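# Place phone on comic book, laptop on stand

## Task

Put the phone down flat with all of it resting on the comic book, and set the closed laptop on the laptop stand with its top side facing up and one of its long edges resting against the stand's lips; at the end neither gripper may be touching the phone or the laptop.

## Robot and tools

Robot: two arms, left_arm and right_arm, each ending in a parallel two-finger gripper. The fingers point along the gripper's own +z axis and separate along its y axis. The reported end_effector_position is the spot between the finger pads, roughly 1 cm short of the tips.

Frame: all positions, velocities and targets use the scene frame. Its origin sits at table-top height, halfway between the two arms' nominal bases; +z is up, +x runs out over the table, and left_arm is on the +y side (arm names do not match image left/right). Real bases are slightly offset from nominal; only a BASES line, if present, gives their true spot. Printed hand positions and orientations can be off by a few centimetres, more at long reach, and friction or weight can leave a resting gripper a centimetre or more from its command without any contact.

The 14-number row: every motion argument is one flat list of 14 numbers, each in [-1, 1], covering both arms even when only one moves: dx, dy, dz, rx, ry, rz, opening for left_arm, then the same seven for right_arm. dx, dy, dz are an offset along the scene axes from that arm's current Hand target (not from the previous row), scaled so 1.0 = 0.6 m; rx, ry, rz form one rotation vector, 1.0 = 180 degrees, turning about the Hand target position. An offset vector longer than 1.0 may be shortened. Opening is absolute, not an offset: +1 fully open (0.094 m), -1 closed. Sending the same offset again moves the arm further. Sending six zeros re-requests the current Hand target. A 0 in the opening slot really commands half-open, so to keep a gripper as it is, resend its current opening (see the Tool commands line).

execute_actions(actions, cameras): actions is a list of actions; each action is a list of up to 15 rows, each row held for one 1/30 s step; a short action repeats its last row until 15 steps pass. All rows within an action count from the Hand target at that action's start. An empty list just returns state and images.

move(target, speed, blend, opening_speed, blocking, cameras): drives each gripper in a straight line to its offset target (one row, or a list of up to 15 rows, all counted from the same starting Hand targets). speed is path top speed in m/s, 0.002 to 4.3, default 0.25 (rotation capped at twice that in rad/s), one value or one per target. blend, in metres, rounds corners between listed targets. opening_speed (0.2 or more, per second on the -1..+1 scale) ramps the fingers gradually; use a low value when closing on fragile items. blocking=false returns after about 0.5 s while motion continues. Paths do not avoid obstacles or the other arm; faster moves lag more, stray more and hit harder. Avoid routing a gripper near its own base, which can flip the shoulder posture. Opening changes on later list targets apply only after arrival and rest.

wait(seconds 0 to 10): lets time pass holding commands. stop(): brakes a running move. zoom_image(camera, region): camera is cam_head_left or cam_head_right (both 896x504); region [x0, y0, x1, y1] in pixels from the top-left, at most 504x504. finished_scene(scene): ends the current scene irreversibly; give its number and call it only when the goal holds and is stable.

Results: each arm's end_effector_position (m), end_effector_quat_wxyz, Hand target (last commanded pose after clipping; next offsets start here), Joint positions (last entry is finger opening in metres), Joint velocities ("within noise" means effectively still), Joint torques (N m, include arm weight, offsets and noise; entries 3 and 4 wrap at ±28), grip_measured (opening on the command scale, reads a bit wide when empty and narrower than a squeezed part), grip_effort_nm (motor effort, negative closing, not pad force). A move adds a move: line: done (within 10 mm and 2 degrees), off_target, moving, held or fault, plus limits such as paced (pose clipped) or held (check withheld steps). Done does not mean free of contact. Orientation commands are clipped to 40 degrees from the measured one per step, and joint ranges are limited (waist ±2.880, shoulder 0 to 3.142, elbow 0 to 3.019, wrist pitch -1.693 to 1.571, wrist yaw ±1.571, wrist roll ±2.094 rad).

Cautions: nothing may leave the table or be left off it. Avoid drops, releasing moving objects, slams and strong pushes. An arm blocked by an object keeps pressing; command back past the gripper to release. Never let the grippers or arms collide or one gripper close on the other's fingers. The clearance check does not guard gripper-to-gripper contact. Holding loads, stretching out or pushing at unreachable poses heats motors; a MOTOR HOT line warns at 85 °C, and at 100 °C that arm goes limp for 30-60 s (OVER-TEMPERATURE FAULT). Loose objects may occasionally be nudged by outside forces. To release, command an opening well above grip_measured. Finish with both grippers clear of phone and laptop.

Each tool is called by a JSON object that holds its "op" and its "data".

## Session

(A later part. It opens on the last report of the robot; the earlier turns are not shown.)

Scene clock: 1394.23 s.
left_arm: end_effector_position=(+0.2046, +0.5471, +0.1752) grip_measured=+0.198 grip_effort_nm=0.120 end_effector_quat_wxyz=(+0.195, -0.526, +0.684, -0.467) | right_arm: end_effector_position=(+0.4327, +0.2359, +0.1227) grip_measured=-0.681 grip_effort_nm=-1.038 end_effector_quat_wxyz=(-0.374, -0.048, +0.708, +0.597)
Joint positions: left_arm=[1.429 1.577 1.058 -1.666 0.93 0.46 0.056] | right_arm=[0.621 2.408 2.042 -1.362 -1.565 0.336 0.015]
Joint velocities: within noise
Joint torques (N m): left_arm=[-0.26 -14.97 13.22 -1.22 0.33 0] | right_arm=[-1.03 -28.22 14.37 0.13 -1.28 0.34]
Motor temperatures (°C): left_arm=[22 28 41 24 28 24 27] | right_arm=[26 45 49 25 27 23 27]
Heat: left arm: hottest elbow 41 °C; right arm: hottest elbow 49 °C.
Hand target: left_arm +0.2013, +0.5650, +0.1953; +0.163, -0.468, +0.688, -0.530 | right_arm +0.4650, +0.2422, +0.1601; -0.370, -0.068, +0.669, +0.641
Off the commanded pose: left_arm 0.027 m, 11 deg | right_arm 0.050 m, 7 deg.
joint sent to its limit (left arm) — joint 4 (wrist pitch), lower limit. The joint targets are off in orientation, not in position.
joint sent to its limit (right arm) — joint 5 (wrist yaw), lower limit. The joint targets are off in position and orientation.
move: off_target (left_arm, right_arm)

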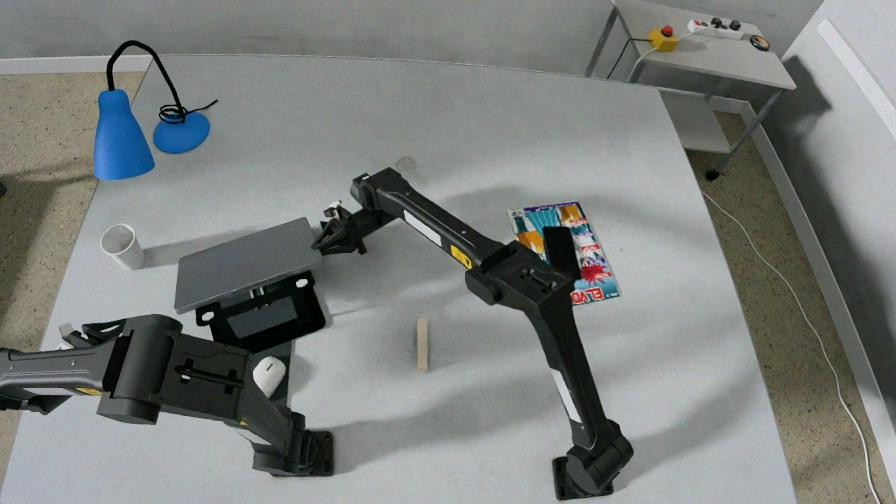

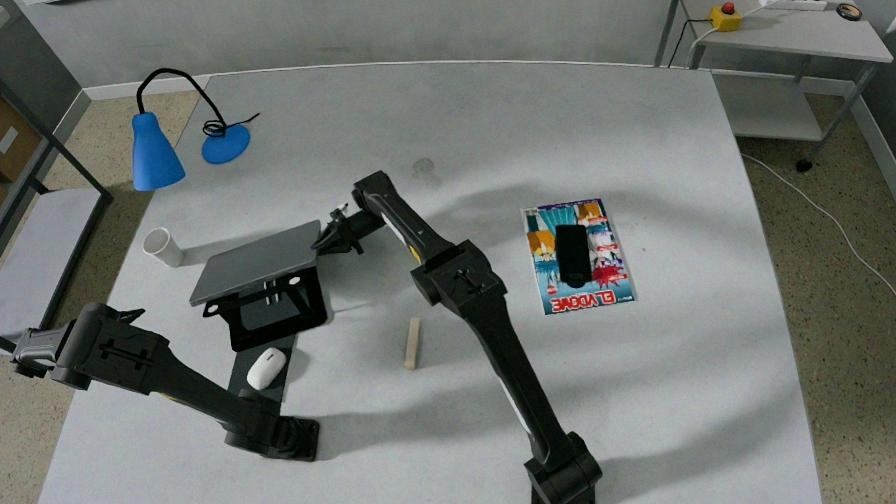

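{"op": "move", "data": {"target": [0,0,0,0,0,0,0.2,-0.015,0.0,-0.09,0,0,0,-0.85], "speed": 0.06, "cameras": []}}

{"op": "move", "data": {"target": [0,0,0,0,0,0,0.2,0,0,0,0,0,0,-0.2], "speed": 0.06, "opening_speed": 0.25}}

{"op": "zoom_image", "data": {"camera": "cam_head_left", "region": [160, 210, 340, 340]}}

{"op": "zoom_image", "data": {"camera": "cam_head_right", "region": [170, 210, 350, 340]}}

Scene clock: 1400.03 s.
left_arm: end_effector_position=(+0.2046, +0.5471, +0.1752) grip_measured=+0.198 grip_effort_nm=0.120 end_effector_quat_wxyz=(+0.195, -0.526, +0.684, -0.467) | right_arm: end_effector_position=(+0.4363, +0.2376, +0.1133) grip_measured=-0.681 grip_effort_nm=-1.038 end_effector_quat_wxyz=(-0.366, -0.058, +0.701, +0.610)
Joint positions: left_arm=[1.429 1.577 1.058 -1.666 0.93 0.46 0.056] | right_arm=[0.62 2.426 2.042 -1.314 -1.583 0.331 0.015]
Joint velocities: within noise
Joint torques (N m): left_arm=[-0.15 -14.51 12.9 -1.21 0.33 0.02] | right_arm=[-0.38 -24.7 12.01 0.81 -0.66 0.11]
Motor temperatures (°C): left_arm=[22 28 41 24 28 24 27] | right_arm=[26 46 49 25 27 23 27]
Heat: left arm: hottest elbow 41 °C; right arm: hottest elbow 49 °C.
Hand target: left_arm +0.2013, +0.5650, +0.1953; +0.163, -0.468, +0.688, -0.530 | right_arm +0.4559, +0.2424, +0.1060; -0.370, -0.069, +0.669, +0.641
Off the commanded pose: left_arm 0.027 m, 11 deg | right_arm 0.021 m, 5 deg.
joint sent to its limit (left arm) — joint 4 (wrist pitch), lower limit. The joint targets are off in orientation, not in position.
joint sent to its limit (right arm) — joint 5 (wrist yaw), lower limit. The joint targets are off in orientation, not in position.
move: off_target (left_arm, right_arm)
No camera images: "cameras" was empty.

Scene clock: 1403.27 s.
left_arm: end_effector_position=(+0.2046, +0.5471, +0.1752) grip_measured=+0.198 grip_effort_nm=0.120 end_effector_quat_wxyz=(+0.195, -0.526, +0.684, -0.467) | right_arm: end_effector_position=(+0.4414, +0.2409, +0.1107) grip_measured=-0.201 grip_effort_nm=0.066 end_effector_quat_wxyz=(-0.360, -0.065, +0.700, +0.613)
Joint positions: left_arm=[1.429 1.577 1.058 -1.666 0.93 0.46 0.056] | right_arm=[0.619 2.429 2.042 -1.23 -1.583 0.392 0.038]
Joint velocities: within noise
Joint torques (N m): left_arm=[-0.5 -14.21 13.07 -1.25 0.37 -0.03] | right_arm=[-0.38 -25.93 10.77 0.53 -0.66 0.19]
Motor temperatures (°C): left_arm=[22 28 41 24 28 24 27] | right_arm=[26 45 49 25 27 23 27]
Heat: left arm: hottest elbow 41 °C; right arm: hottest elbow 49 °C.
Hand target: left_arm +0.2013, +0.5650, +0.1953; +0.163, -0.468, +0.688, -0.530 | right_arm +0.4560, +0.2423, +0.1060; -0.370, -0.069, +0.669, +0.641
Off the commanded pose: left_arm 0.027 m, 11 deg | right_arm 0.015 m, 5 deg.
joint sent to its limit (left arm) — joint 4 (wrist pitch), lower limit. The joint targets are off in orientation, not in position.
joint sent to its limit (right arm) — joint 5 (wrist yaw), lower limit. The joint targets are off in orientation, not in position.
move: off_target (left_arm, right_arm)

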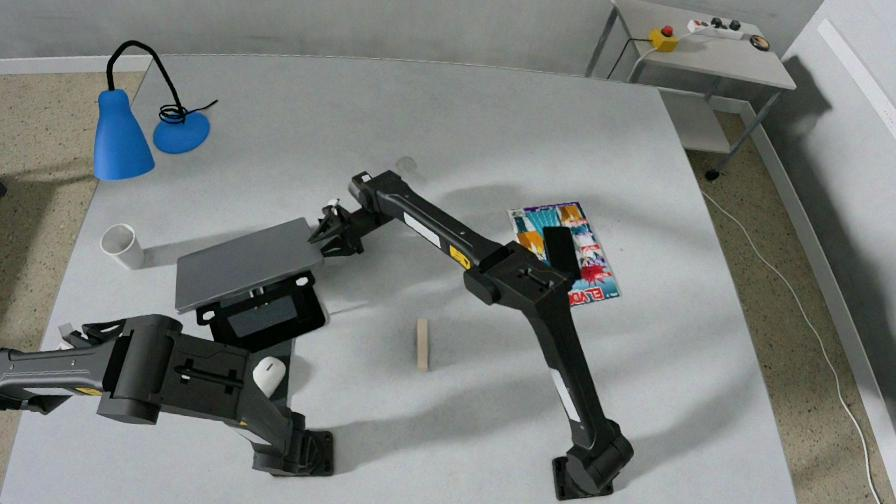

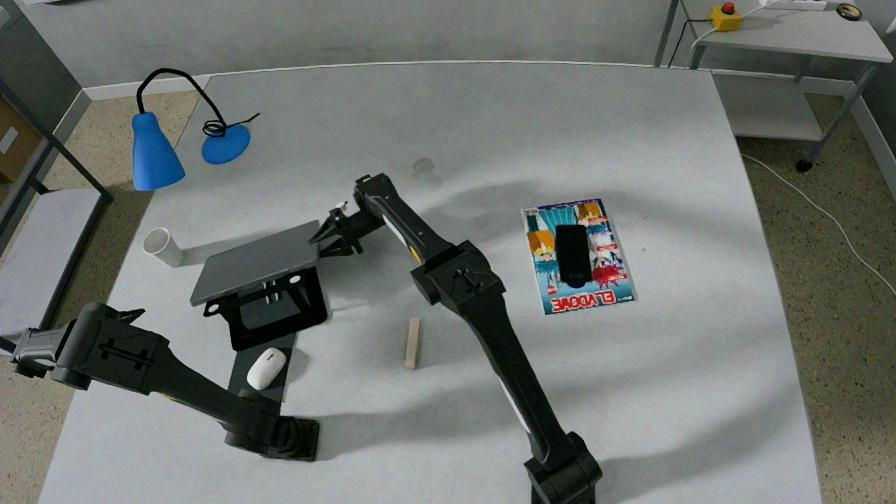

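Scaled by 2.800.

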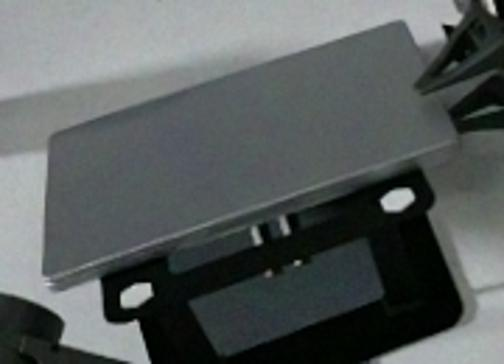

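Scaled by 2.800.

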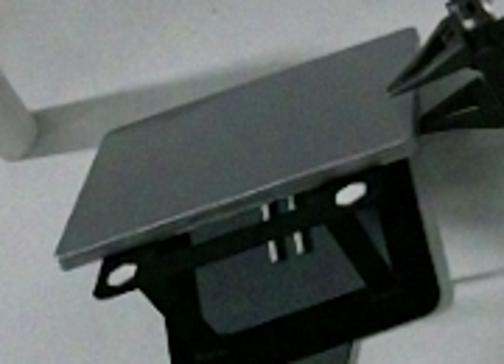

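{"op": "move", "data": {"target": [0,0,0,0,0,0,0.2,-0.02,0,0,0,0,0,-0.2], "speed": 0.05, "cameras": []}}

{"op": "move", "data": {"target": [0,0,0,0,0,0,0.2,0,0,0,0,0,0,-0.85], "speed": 0.06, "opening_speed": 0.25, "cameras": []}}

{"op": "move", "data": {"target": [[0,0,0,0,0,0,0.2,0.0,0,0.07,0,0,0,-0.85],[0,0,0,0,0,0,0.2,0.05,0.015,0.075,0,0,0.01,-0.85]], "speed": 0.05}}

{"op": "zoom_image", "data": {"camera": "cam_head_left", "region": [160, 210, 340, 340]}}

{"op": "zoom_image", "data": {"camera": "cam_head_right", "region": [170, 210, 350, 340]}}

Scene clock: 1411.40 s.
left_arm: end_effector_position=(+0.2046, +0.5471, +0.1752) grip_measured=+0.198 grip_effort_nm=0.120 end_effector_quat_wxyz=(+0.195, -0.526, +0.684, -0.467) | right_arm: end_effector_position=(+0.4417, +0.2411, +0.1107) grip_measured=-0.201 grip_effort_nm=0.066 end_effector_quat_wxyz=(-0.359, -0.067, +0.700, +0.614)
Joint positions: left_arm=[1.429 1.577 1.058 -1.666 0.93 0.46 0.056] | right_arm=[0.619 2.429 2.042 -1.225 -1.583 0.393 0.038]
Joint velocities: within noise
Joint torques (N m): left_arm=[-0.44 -14.92 13.03 -1.14 0.31 0.01] | right_arm=[0.32 -27.46 8.23 0.44 -0.67 0.05]
Motor temperatures (°C): left_arm=[22 28 41 24 28 24 27] | right_arm=[26 45 49 25 27 23 27]
Heat: left arm: hottest elbow 41 °C; right arm: hottest elbow 49 °C.
Hand target: left_arm +0.2013, +0.5650, +0.1953; +0.163, -0.468, +0.688, -0.530 | right_arm +0.4440, +0.2423, +0.1060; -0.370, -0.069, +0.669, +0.641
Off the commanded pose: left_arm 0.027 m, 11 deg | right_arm 0.005 m, 5 deg.
joint sent to its limit (left arm) — joint 4 (wrist pitch), lower limit. The joint targets are off in orientation, not in position.
joint sent to its limit (right arm) — joint 5 (wrist yaw), lower limit. The joint targets are off in orientation, not in position.
move: off_target (left_arm, right_arm)
No camera images: "cameras" was empty.

Scene clock: 1414.20 s.
left_arm: end_effector_position=(+0.2046, +0.5471, +0.1752) grip_measured=+0.198 grip_effort_nm=0.125 end_effector_quat_wxyz=(+0.195, -0.526, +0.684, -0.467) | right_arm: end_effector_position=(+0.4417, +0.2411, +0.1104) grip_measured=-0.675 grip_effort_nm=-1.033 end_effector_quat_wxyz=(-0.361, -0.064, +0.701, +0.612)
Joint positions: left_arm=[1.429 1.577 1.058 -1.666 0.93 0.46 0.056] | right_arm=[0.619 2.429 2.042 -1.225 -1.581 0.402 0.015]
Joint velocities: within noise
Joint torques (N m): left_arm=[-0.56 -14.92 13.04 -1.25 0.33 0] | right_arm=[0.38 -27.52 8.1 0.57 -0.72 -0.01]
Motor temperatures (°C): left_arm=[22 28 41 24 28 24 27] | right_arm=[26 45 49 25 27 23 27]
Heat: left arm: hottest elbow 41 °C; right arm: hottest elbow 49 °C.
Hand target: left_arm +0.2013, +0.5650, +0.1953; +0.163, -0.468, +0.688, -0.530 | right_arm +0.4440, +0.2423, +0.1060; -0.370, -0.069, +0.669, +0.641
Off the commanded pose: left_arm 0.027 m, 11 deg | right_arm 0.005 m, 5 deg.
joint sent to its limit (left arm) — joint 4 (wrist pitch), lower limit. The joint targets are off in orientation, not in position.
joint sent to its limit (right arm) — joint 5 (wrist yaw), lower limit. The joint targets are off in orientation, not in position.
move: off_target (left_arm, right_arm)
No camera images: "cameras" was empty.

Scene clock: 1416.30 s.
left_arm: end_effector_position=(+0.2046, +0.5471, +0.1752) grip_measured=+0.198 grip_effort_nm=0.120 end_effector_quat_wxyz=(+0.195, -0.526, +0.684, -0.467) | right_arm: end_effector_position=(+0.4453, +0.2434, +0.1160) grip_measured=-0.676 grip_effort_nm=-1.038 end_effector_quat_wxyz=(-0.373, -0.048, +0.706, +0.600)
Joint positions: left_arm=[1.429 1.577 1.058 -1.666 0.93 0.46 0.056] | right_arm=[0.619 2.429 2.064 -1.229 -1.569 0.465 0.015]
Joint velocities: within noise
Joint torques (N m): left_arm=[-0.79 -13.8 12.9 -1.31 0.32 -0.05] | right_arm=[-0.79 -28.4 14.34 0.39 -1.13 0.38]
Motor temperatures (°C): left_arm=[22 28 41 24 28 24 27] | right_arm=[26 46 49 25 27 23 27]
Heat: left arm: hottest elbow 41 °C; right arm: hottest elbow 49 °C.
Hand target: left_arm +0.2013, +0.5650, +0.1953; +0.163, -0.468, +0.688, -0.530 | right_arm +0.4741, +0.2512, +0.1510; -0.380, -0.079, +0.668, +0.635
Off the commanded pose: left_arm 0.027 m, 11 deg | right_arm 0.046 m, 7 deg.
joint sent to its limit (left arm) — joint 4 (wrist pitch), lower limit. The joint targets are off in orientation, not in position.
joint sent to its limit (right arm) — joint 5 (wrist yaw), lower limit. The joint targets are off in position and orientation.
move: off_target (left_arm, right_arm)

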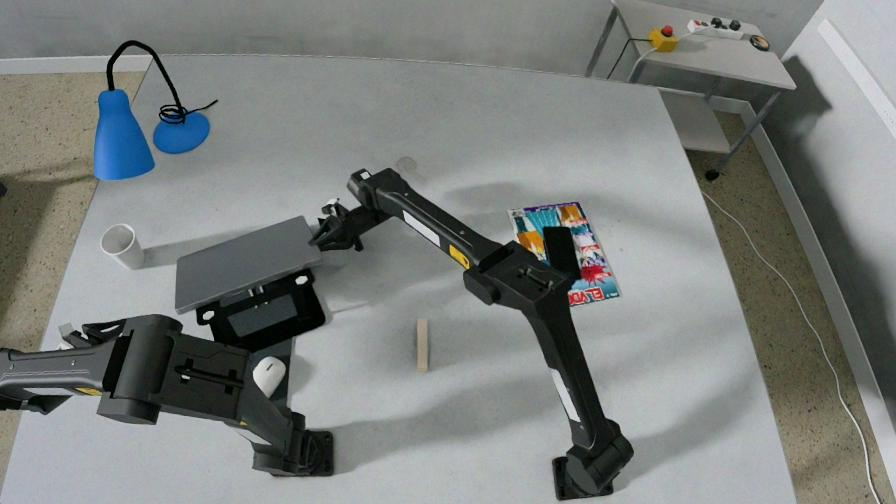

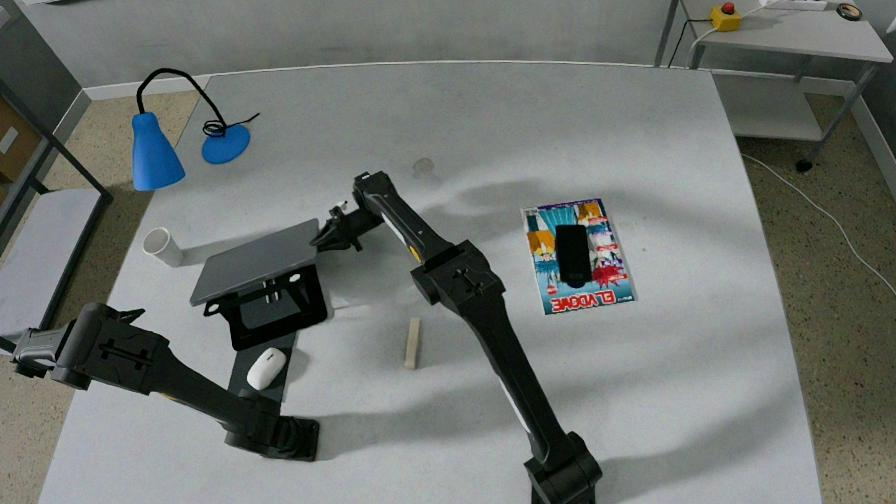

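Scaled by 2.800.

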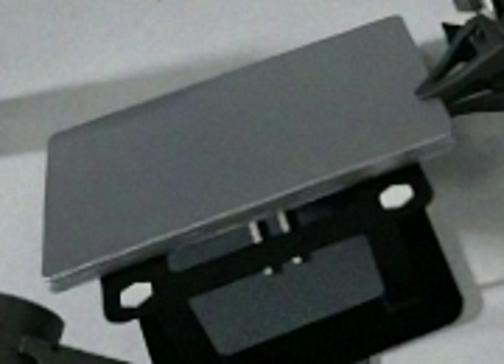

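Scaled by 2.800.

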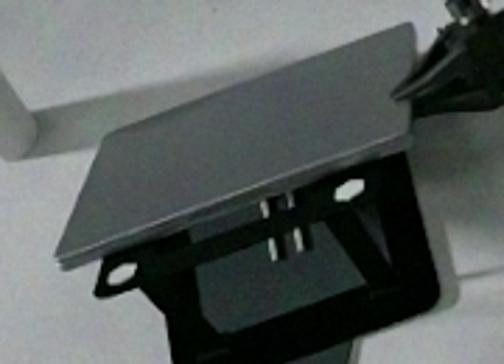

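{"op": "move", "data": {"target": [0,0,0,0,0,0,0.2,0.0,0.0,-0.09,0,0,0,-0.85], "speed": 0.06, "cameras": []}}

{"op": "move", "data": {"target": [0,0,0,0,0,0,0.2,0,0,0,0,0,0,0.0], "speed": 0.06, "opening_speed": 0.25, "cameras": []}}

{"op": "move", "data": {"target": [[0,0,0,0,0,0,0.2,0.06,-0.1,0,0,0,0,0.0],[0,0,0,0,0,0,0.2,0.06,-0.3,0.1,0,0,0,0.0]], "speed": [0.06,0.2]}}

{"op": "zoom_image", "data": {"camera": "cam_head_left", "region": [160, 210, 340, 340]}}

{"op": "zoom_image", "data": {"camera": "cam_head_right", "region": [170, 210, 350, 340]}}

Scene clock: 1425.90 s.
left_arm: end_effector_position=(+0.2046, +0.5471, +0.1752) grip_measured=+0.198 grip_effort_nm=0.120 end_effector_quat_wxyz=(+0.195, -0.526, +0.684, -0.467) | right_arm: end_effector_position=(+0.4513, +0.2467, +0.1089) grip_measured=-0.676 grip_effort_nm=-1.038 end_effector_quat_wxyz=(-0.367, -0.058, +0.699, +0.611)
Joint positions: left_arm=[1.429 1.577 1.058 -1.666 0.93 0.46 0.056] | right_arm=[0.618 2.449 2.075 -1.165 -1.586 0.491 0.015]
Joint velocities: within noise
Joint torques (N m): left_arm=[-0.79 -14.56 12.96 -1.13 0.27 0.02] | right_arm=[-0.73 -24.47 12.78 1.06 -0.54 0.08]
Motor temperatures (°C): left_arm=[22 28 41 24 28 24 27] | right_arm=[26 46 52 25 27 23 27]
Heat: left arm: hottest elbow 41 °C; right arm: hottest elbow 52 °C.
Hand target: left_arm +0.2013, +0.5650, +0.1953; +0.163, -0.468, +0.688, -0.530 | right_arm +0.4739, +0.2513, +0.0969; -0.380, -0.079, +0.668, +0.635
Off the commanded pose: left_arm 0.027 m, 11 deg | right_arm 0.026 m, 5 deg.
joint read past its limit (right arm) — joint 5 (wrist yaw), lower limit.
joint sent to its limit (left arm) — joint 4 (wrist pitch), lower limit. The joint targets are off in orientation, not in position.
joint sent to its limit (right arm) — joint 5 (wrist yaw), lower limit. The joint targets are off in position and orientation.
move: off_target (left_arm, right_arm)
No camera images: "cameras" was empty.

Scene clock: 1429.93 s.
left_arm: end_effector_position=(+0.2046, +0.5471, +0.1752) grip_measured=+0.198 grip_effort_nm=0.120 end_effector_quat_wxyz=(+0.195, -0.526, +0.684, -0.467) | right_arm: end_effector_position=(+0.4602, +0.2521, +0.1051) grip_measured=-0.001 grip_effort_nm=0.066 end_effector_quat_wxyz=(-0.359, -0.067, +0.698, +0.615)
Joint positions: left_arm=[1.429 1.577 1.058 -1.666 0.93 0.46 0.056] | right_arm=[0.617 2.456 2.075 -1.019 -1.586 0.603 0.047]
Joint velocities: within noise
Joint torques (N m): left_arm=[-0.97 -14.74 13.05 -1.46 0.31 -0.03] | right_arm=[-0.5 -26.64 10.4 0.81 -0.53 0.16]
Motor temperatures (°C): left_arm=[22 28 41 24 28 24 27] | right_arm=[26 46 52 25 27 23 27]
Heat: left arm: hottest elbow 41 °C; right arm: hottest elbow 52 °C.
Hand target: left_arm +0.2013, +0.5650, +0.1953; +0.163, -0.468, +0.688, -0.530 | right_arm +0.4740, +0.2512, +0.0971; -0.380, -0.079, +0.668, +0.635
Off the commanded pose: left_arm 0.027 m, 11 deg | right_arm 0.016 m, 5 deg.
joint read past its limit (right arm) — joint 5 (wrist yaw), lower limit.
joint sent to its limit (left arm) — joint 4 (wrist pitch), lower limit. The joint targets are off in orientation, not in position.
joint sent to its limit (right arm) — joint 5 (wrist yaw), lower limit. The joint targets are off in orientation, not in position.
move: off_target (left_arm, right_arm)
No camera images: "cameras" was empty.

Scene clock: 1432.87 s.
left_arm: end_effector_position=(+0.2046, +0.5471, +0.1752) grip_measured=+0.198 grip_effort_nm=0.115 end_effector_quat_wxyz=(+0.195, -0.526, +0.684, -0.467) | right_arm: end_effector_position=(+0.5126, +0.0727, +0.1534) grip_measured=-0.001 grip_effort_nm=0.061 end_effector_quat_wxyz=(-0.276, +0.030, +0.701, +0.657)
Joint positions: left_arm=[1.429 1.577 1.058 -1.666 0.93 0.46 0.056] | right_arm=[0.348 2.18 1.695 -0.973 -1.586 0.554 0.047]
Joint velocities: within noise
Joint torques (N m): left_arm=[-0.5 -14.56 12.88 -1.13 0.38 -0.01] | right_arm=[0.32 -26.46 6.38 0.68 -0.54 0.14]
Motor temperatures (°C): left_arm=[22 28 41 24 28 24 27] | right_arm=[26 47 52 25 27 23 27]
Heat: left arm: hottest elbow 41 °C; right arm: hottest elbow 52 °C.
Hand target: left_arm +0.2013, +0.5650, +0.1953; +0.163, -0.468, +0.688, -0.530 | right_arm +0.5100, +0.0714, +0.1571; -0.380, -0.079, +0.668, +0.635
Off the commanded pose: left_arm 0.027 m, 11 deg | right_arm 0.005 m, 18 deg.
joint read past its limit (right arm) — joint 5 (wrist yaw), lower limit.
joint sent to its limit (left arm) — joint 4 (wrist pitch), lower limit. The joint targets are off in orientation, not in position.
joint sent to its limit (right arm) — joint 5 (wrist yaw), lower limit. The joint targets are off in orientation, not in position.
move: off_target (left_arm, right_arm)

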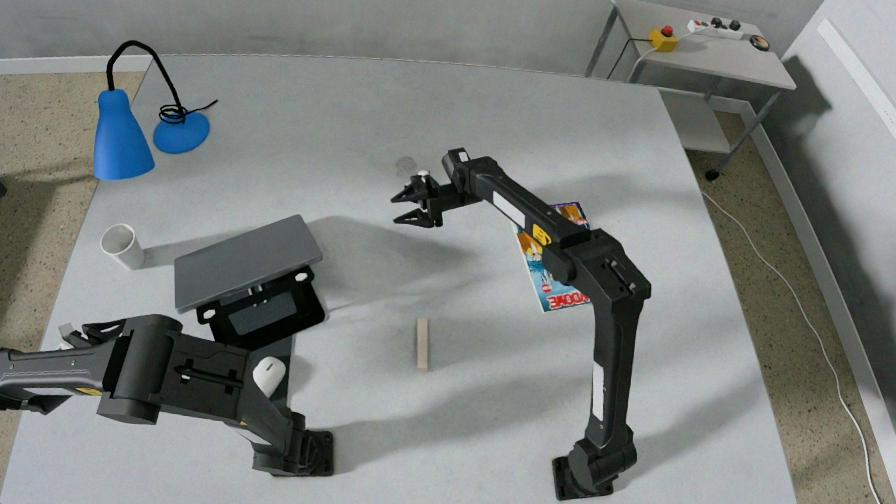

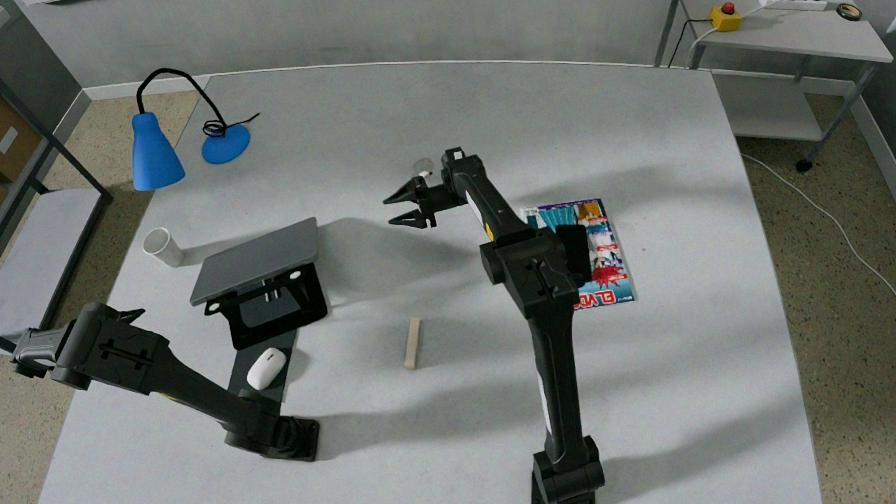

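Scaled by 2.800.

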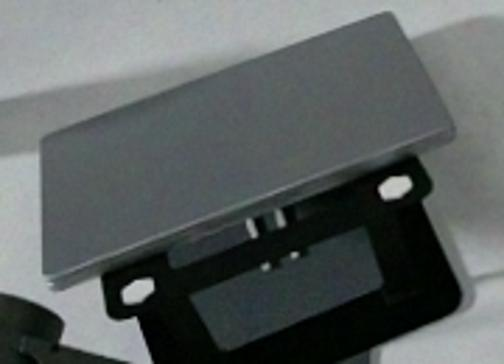

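Scaled by 2.800.

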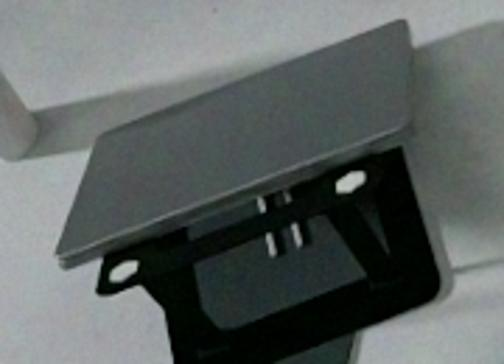

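{"op": "finished_scene", "data": {"scene": 1}}

The scene is finished: the task was done.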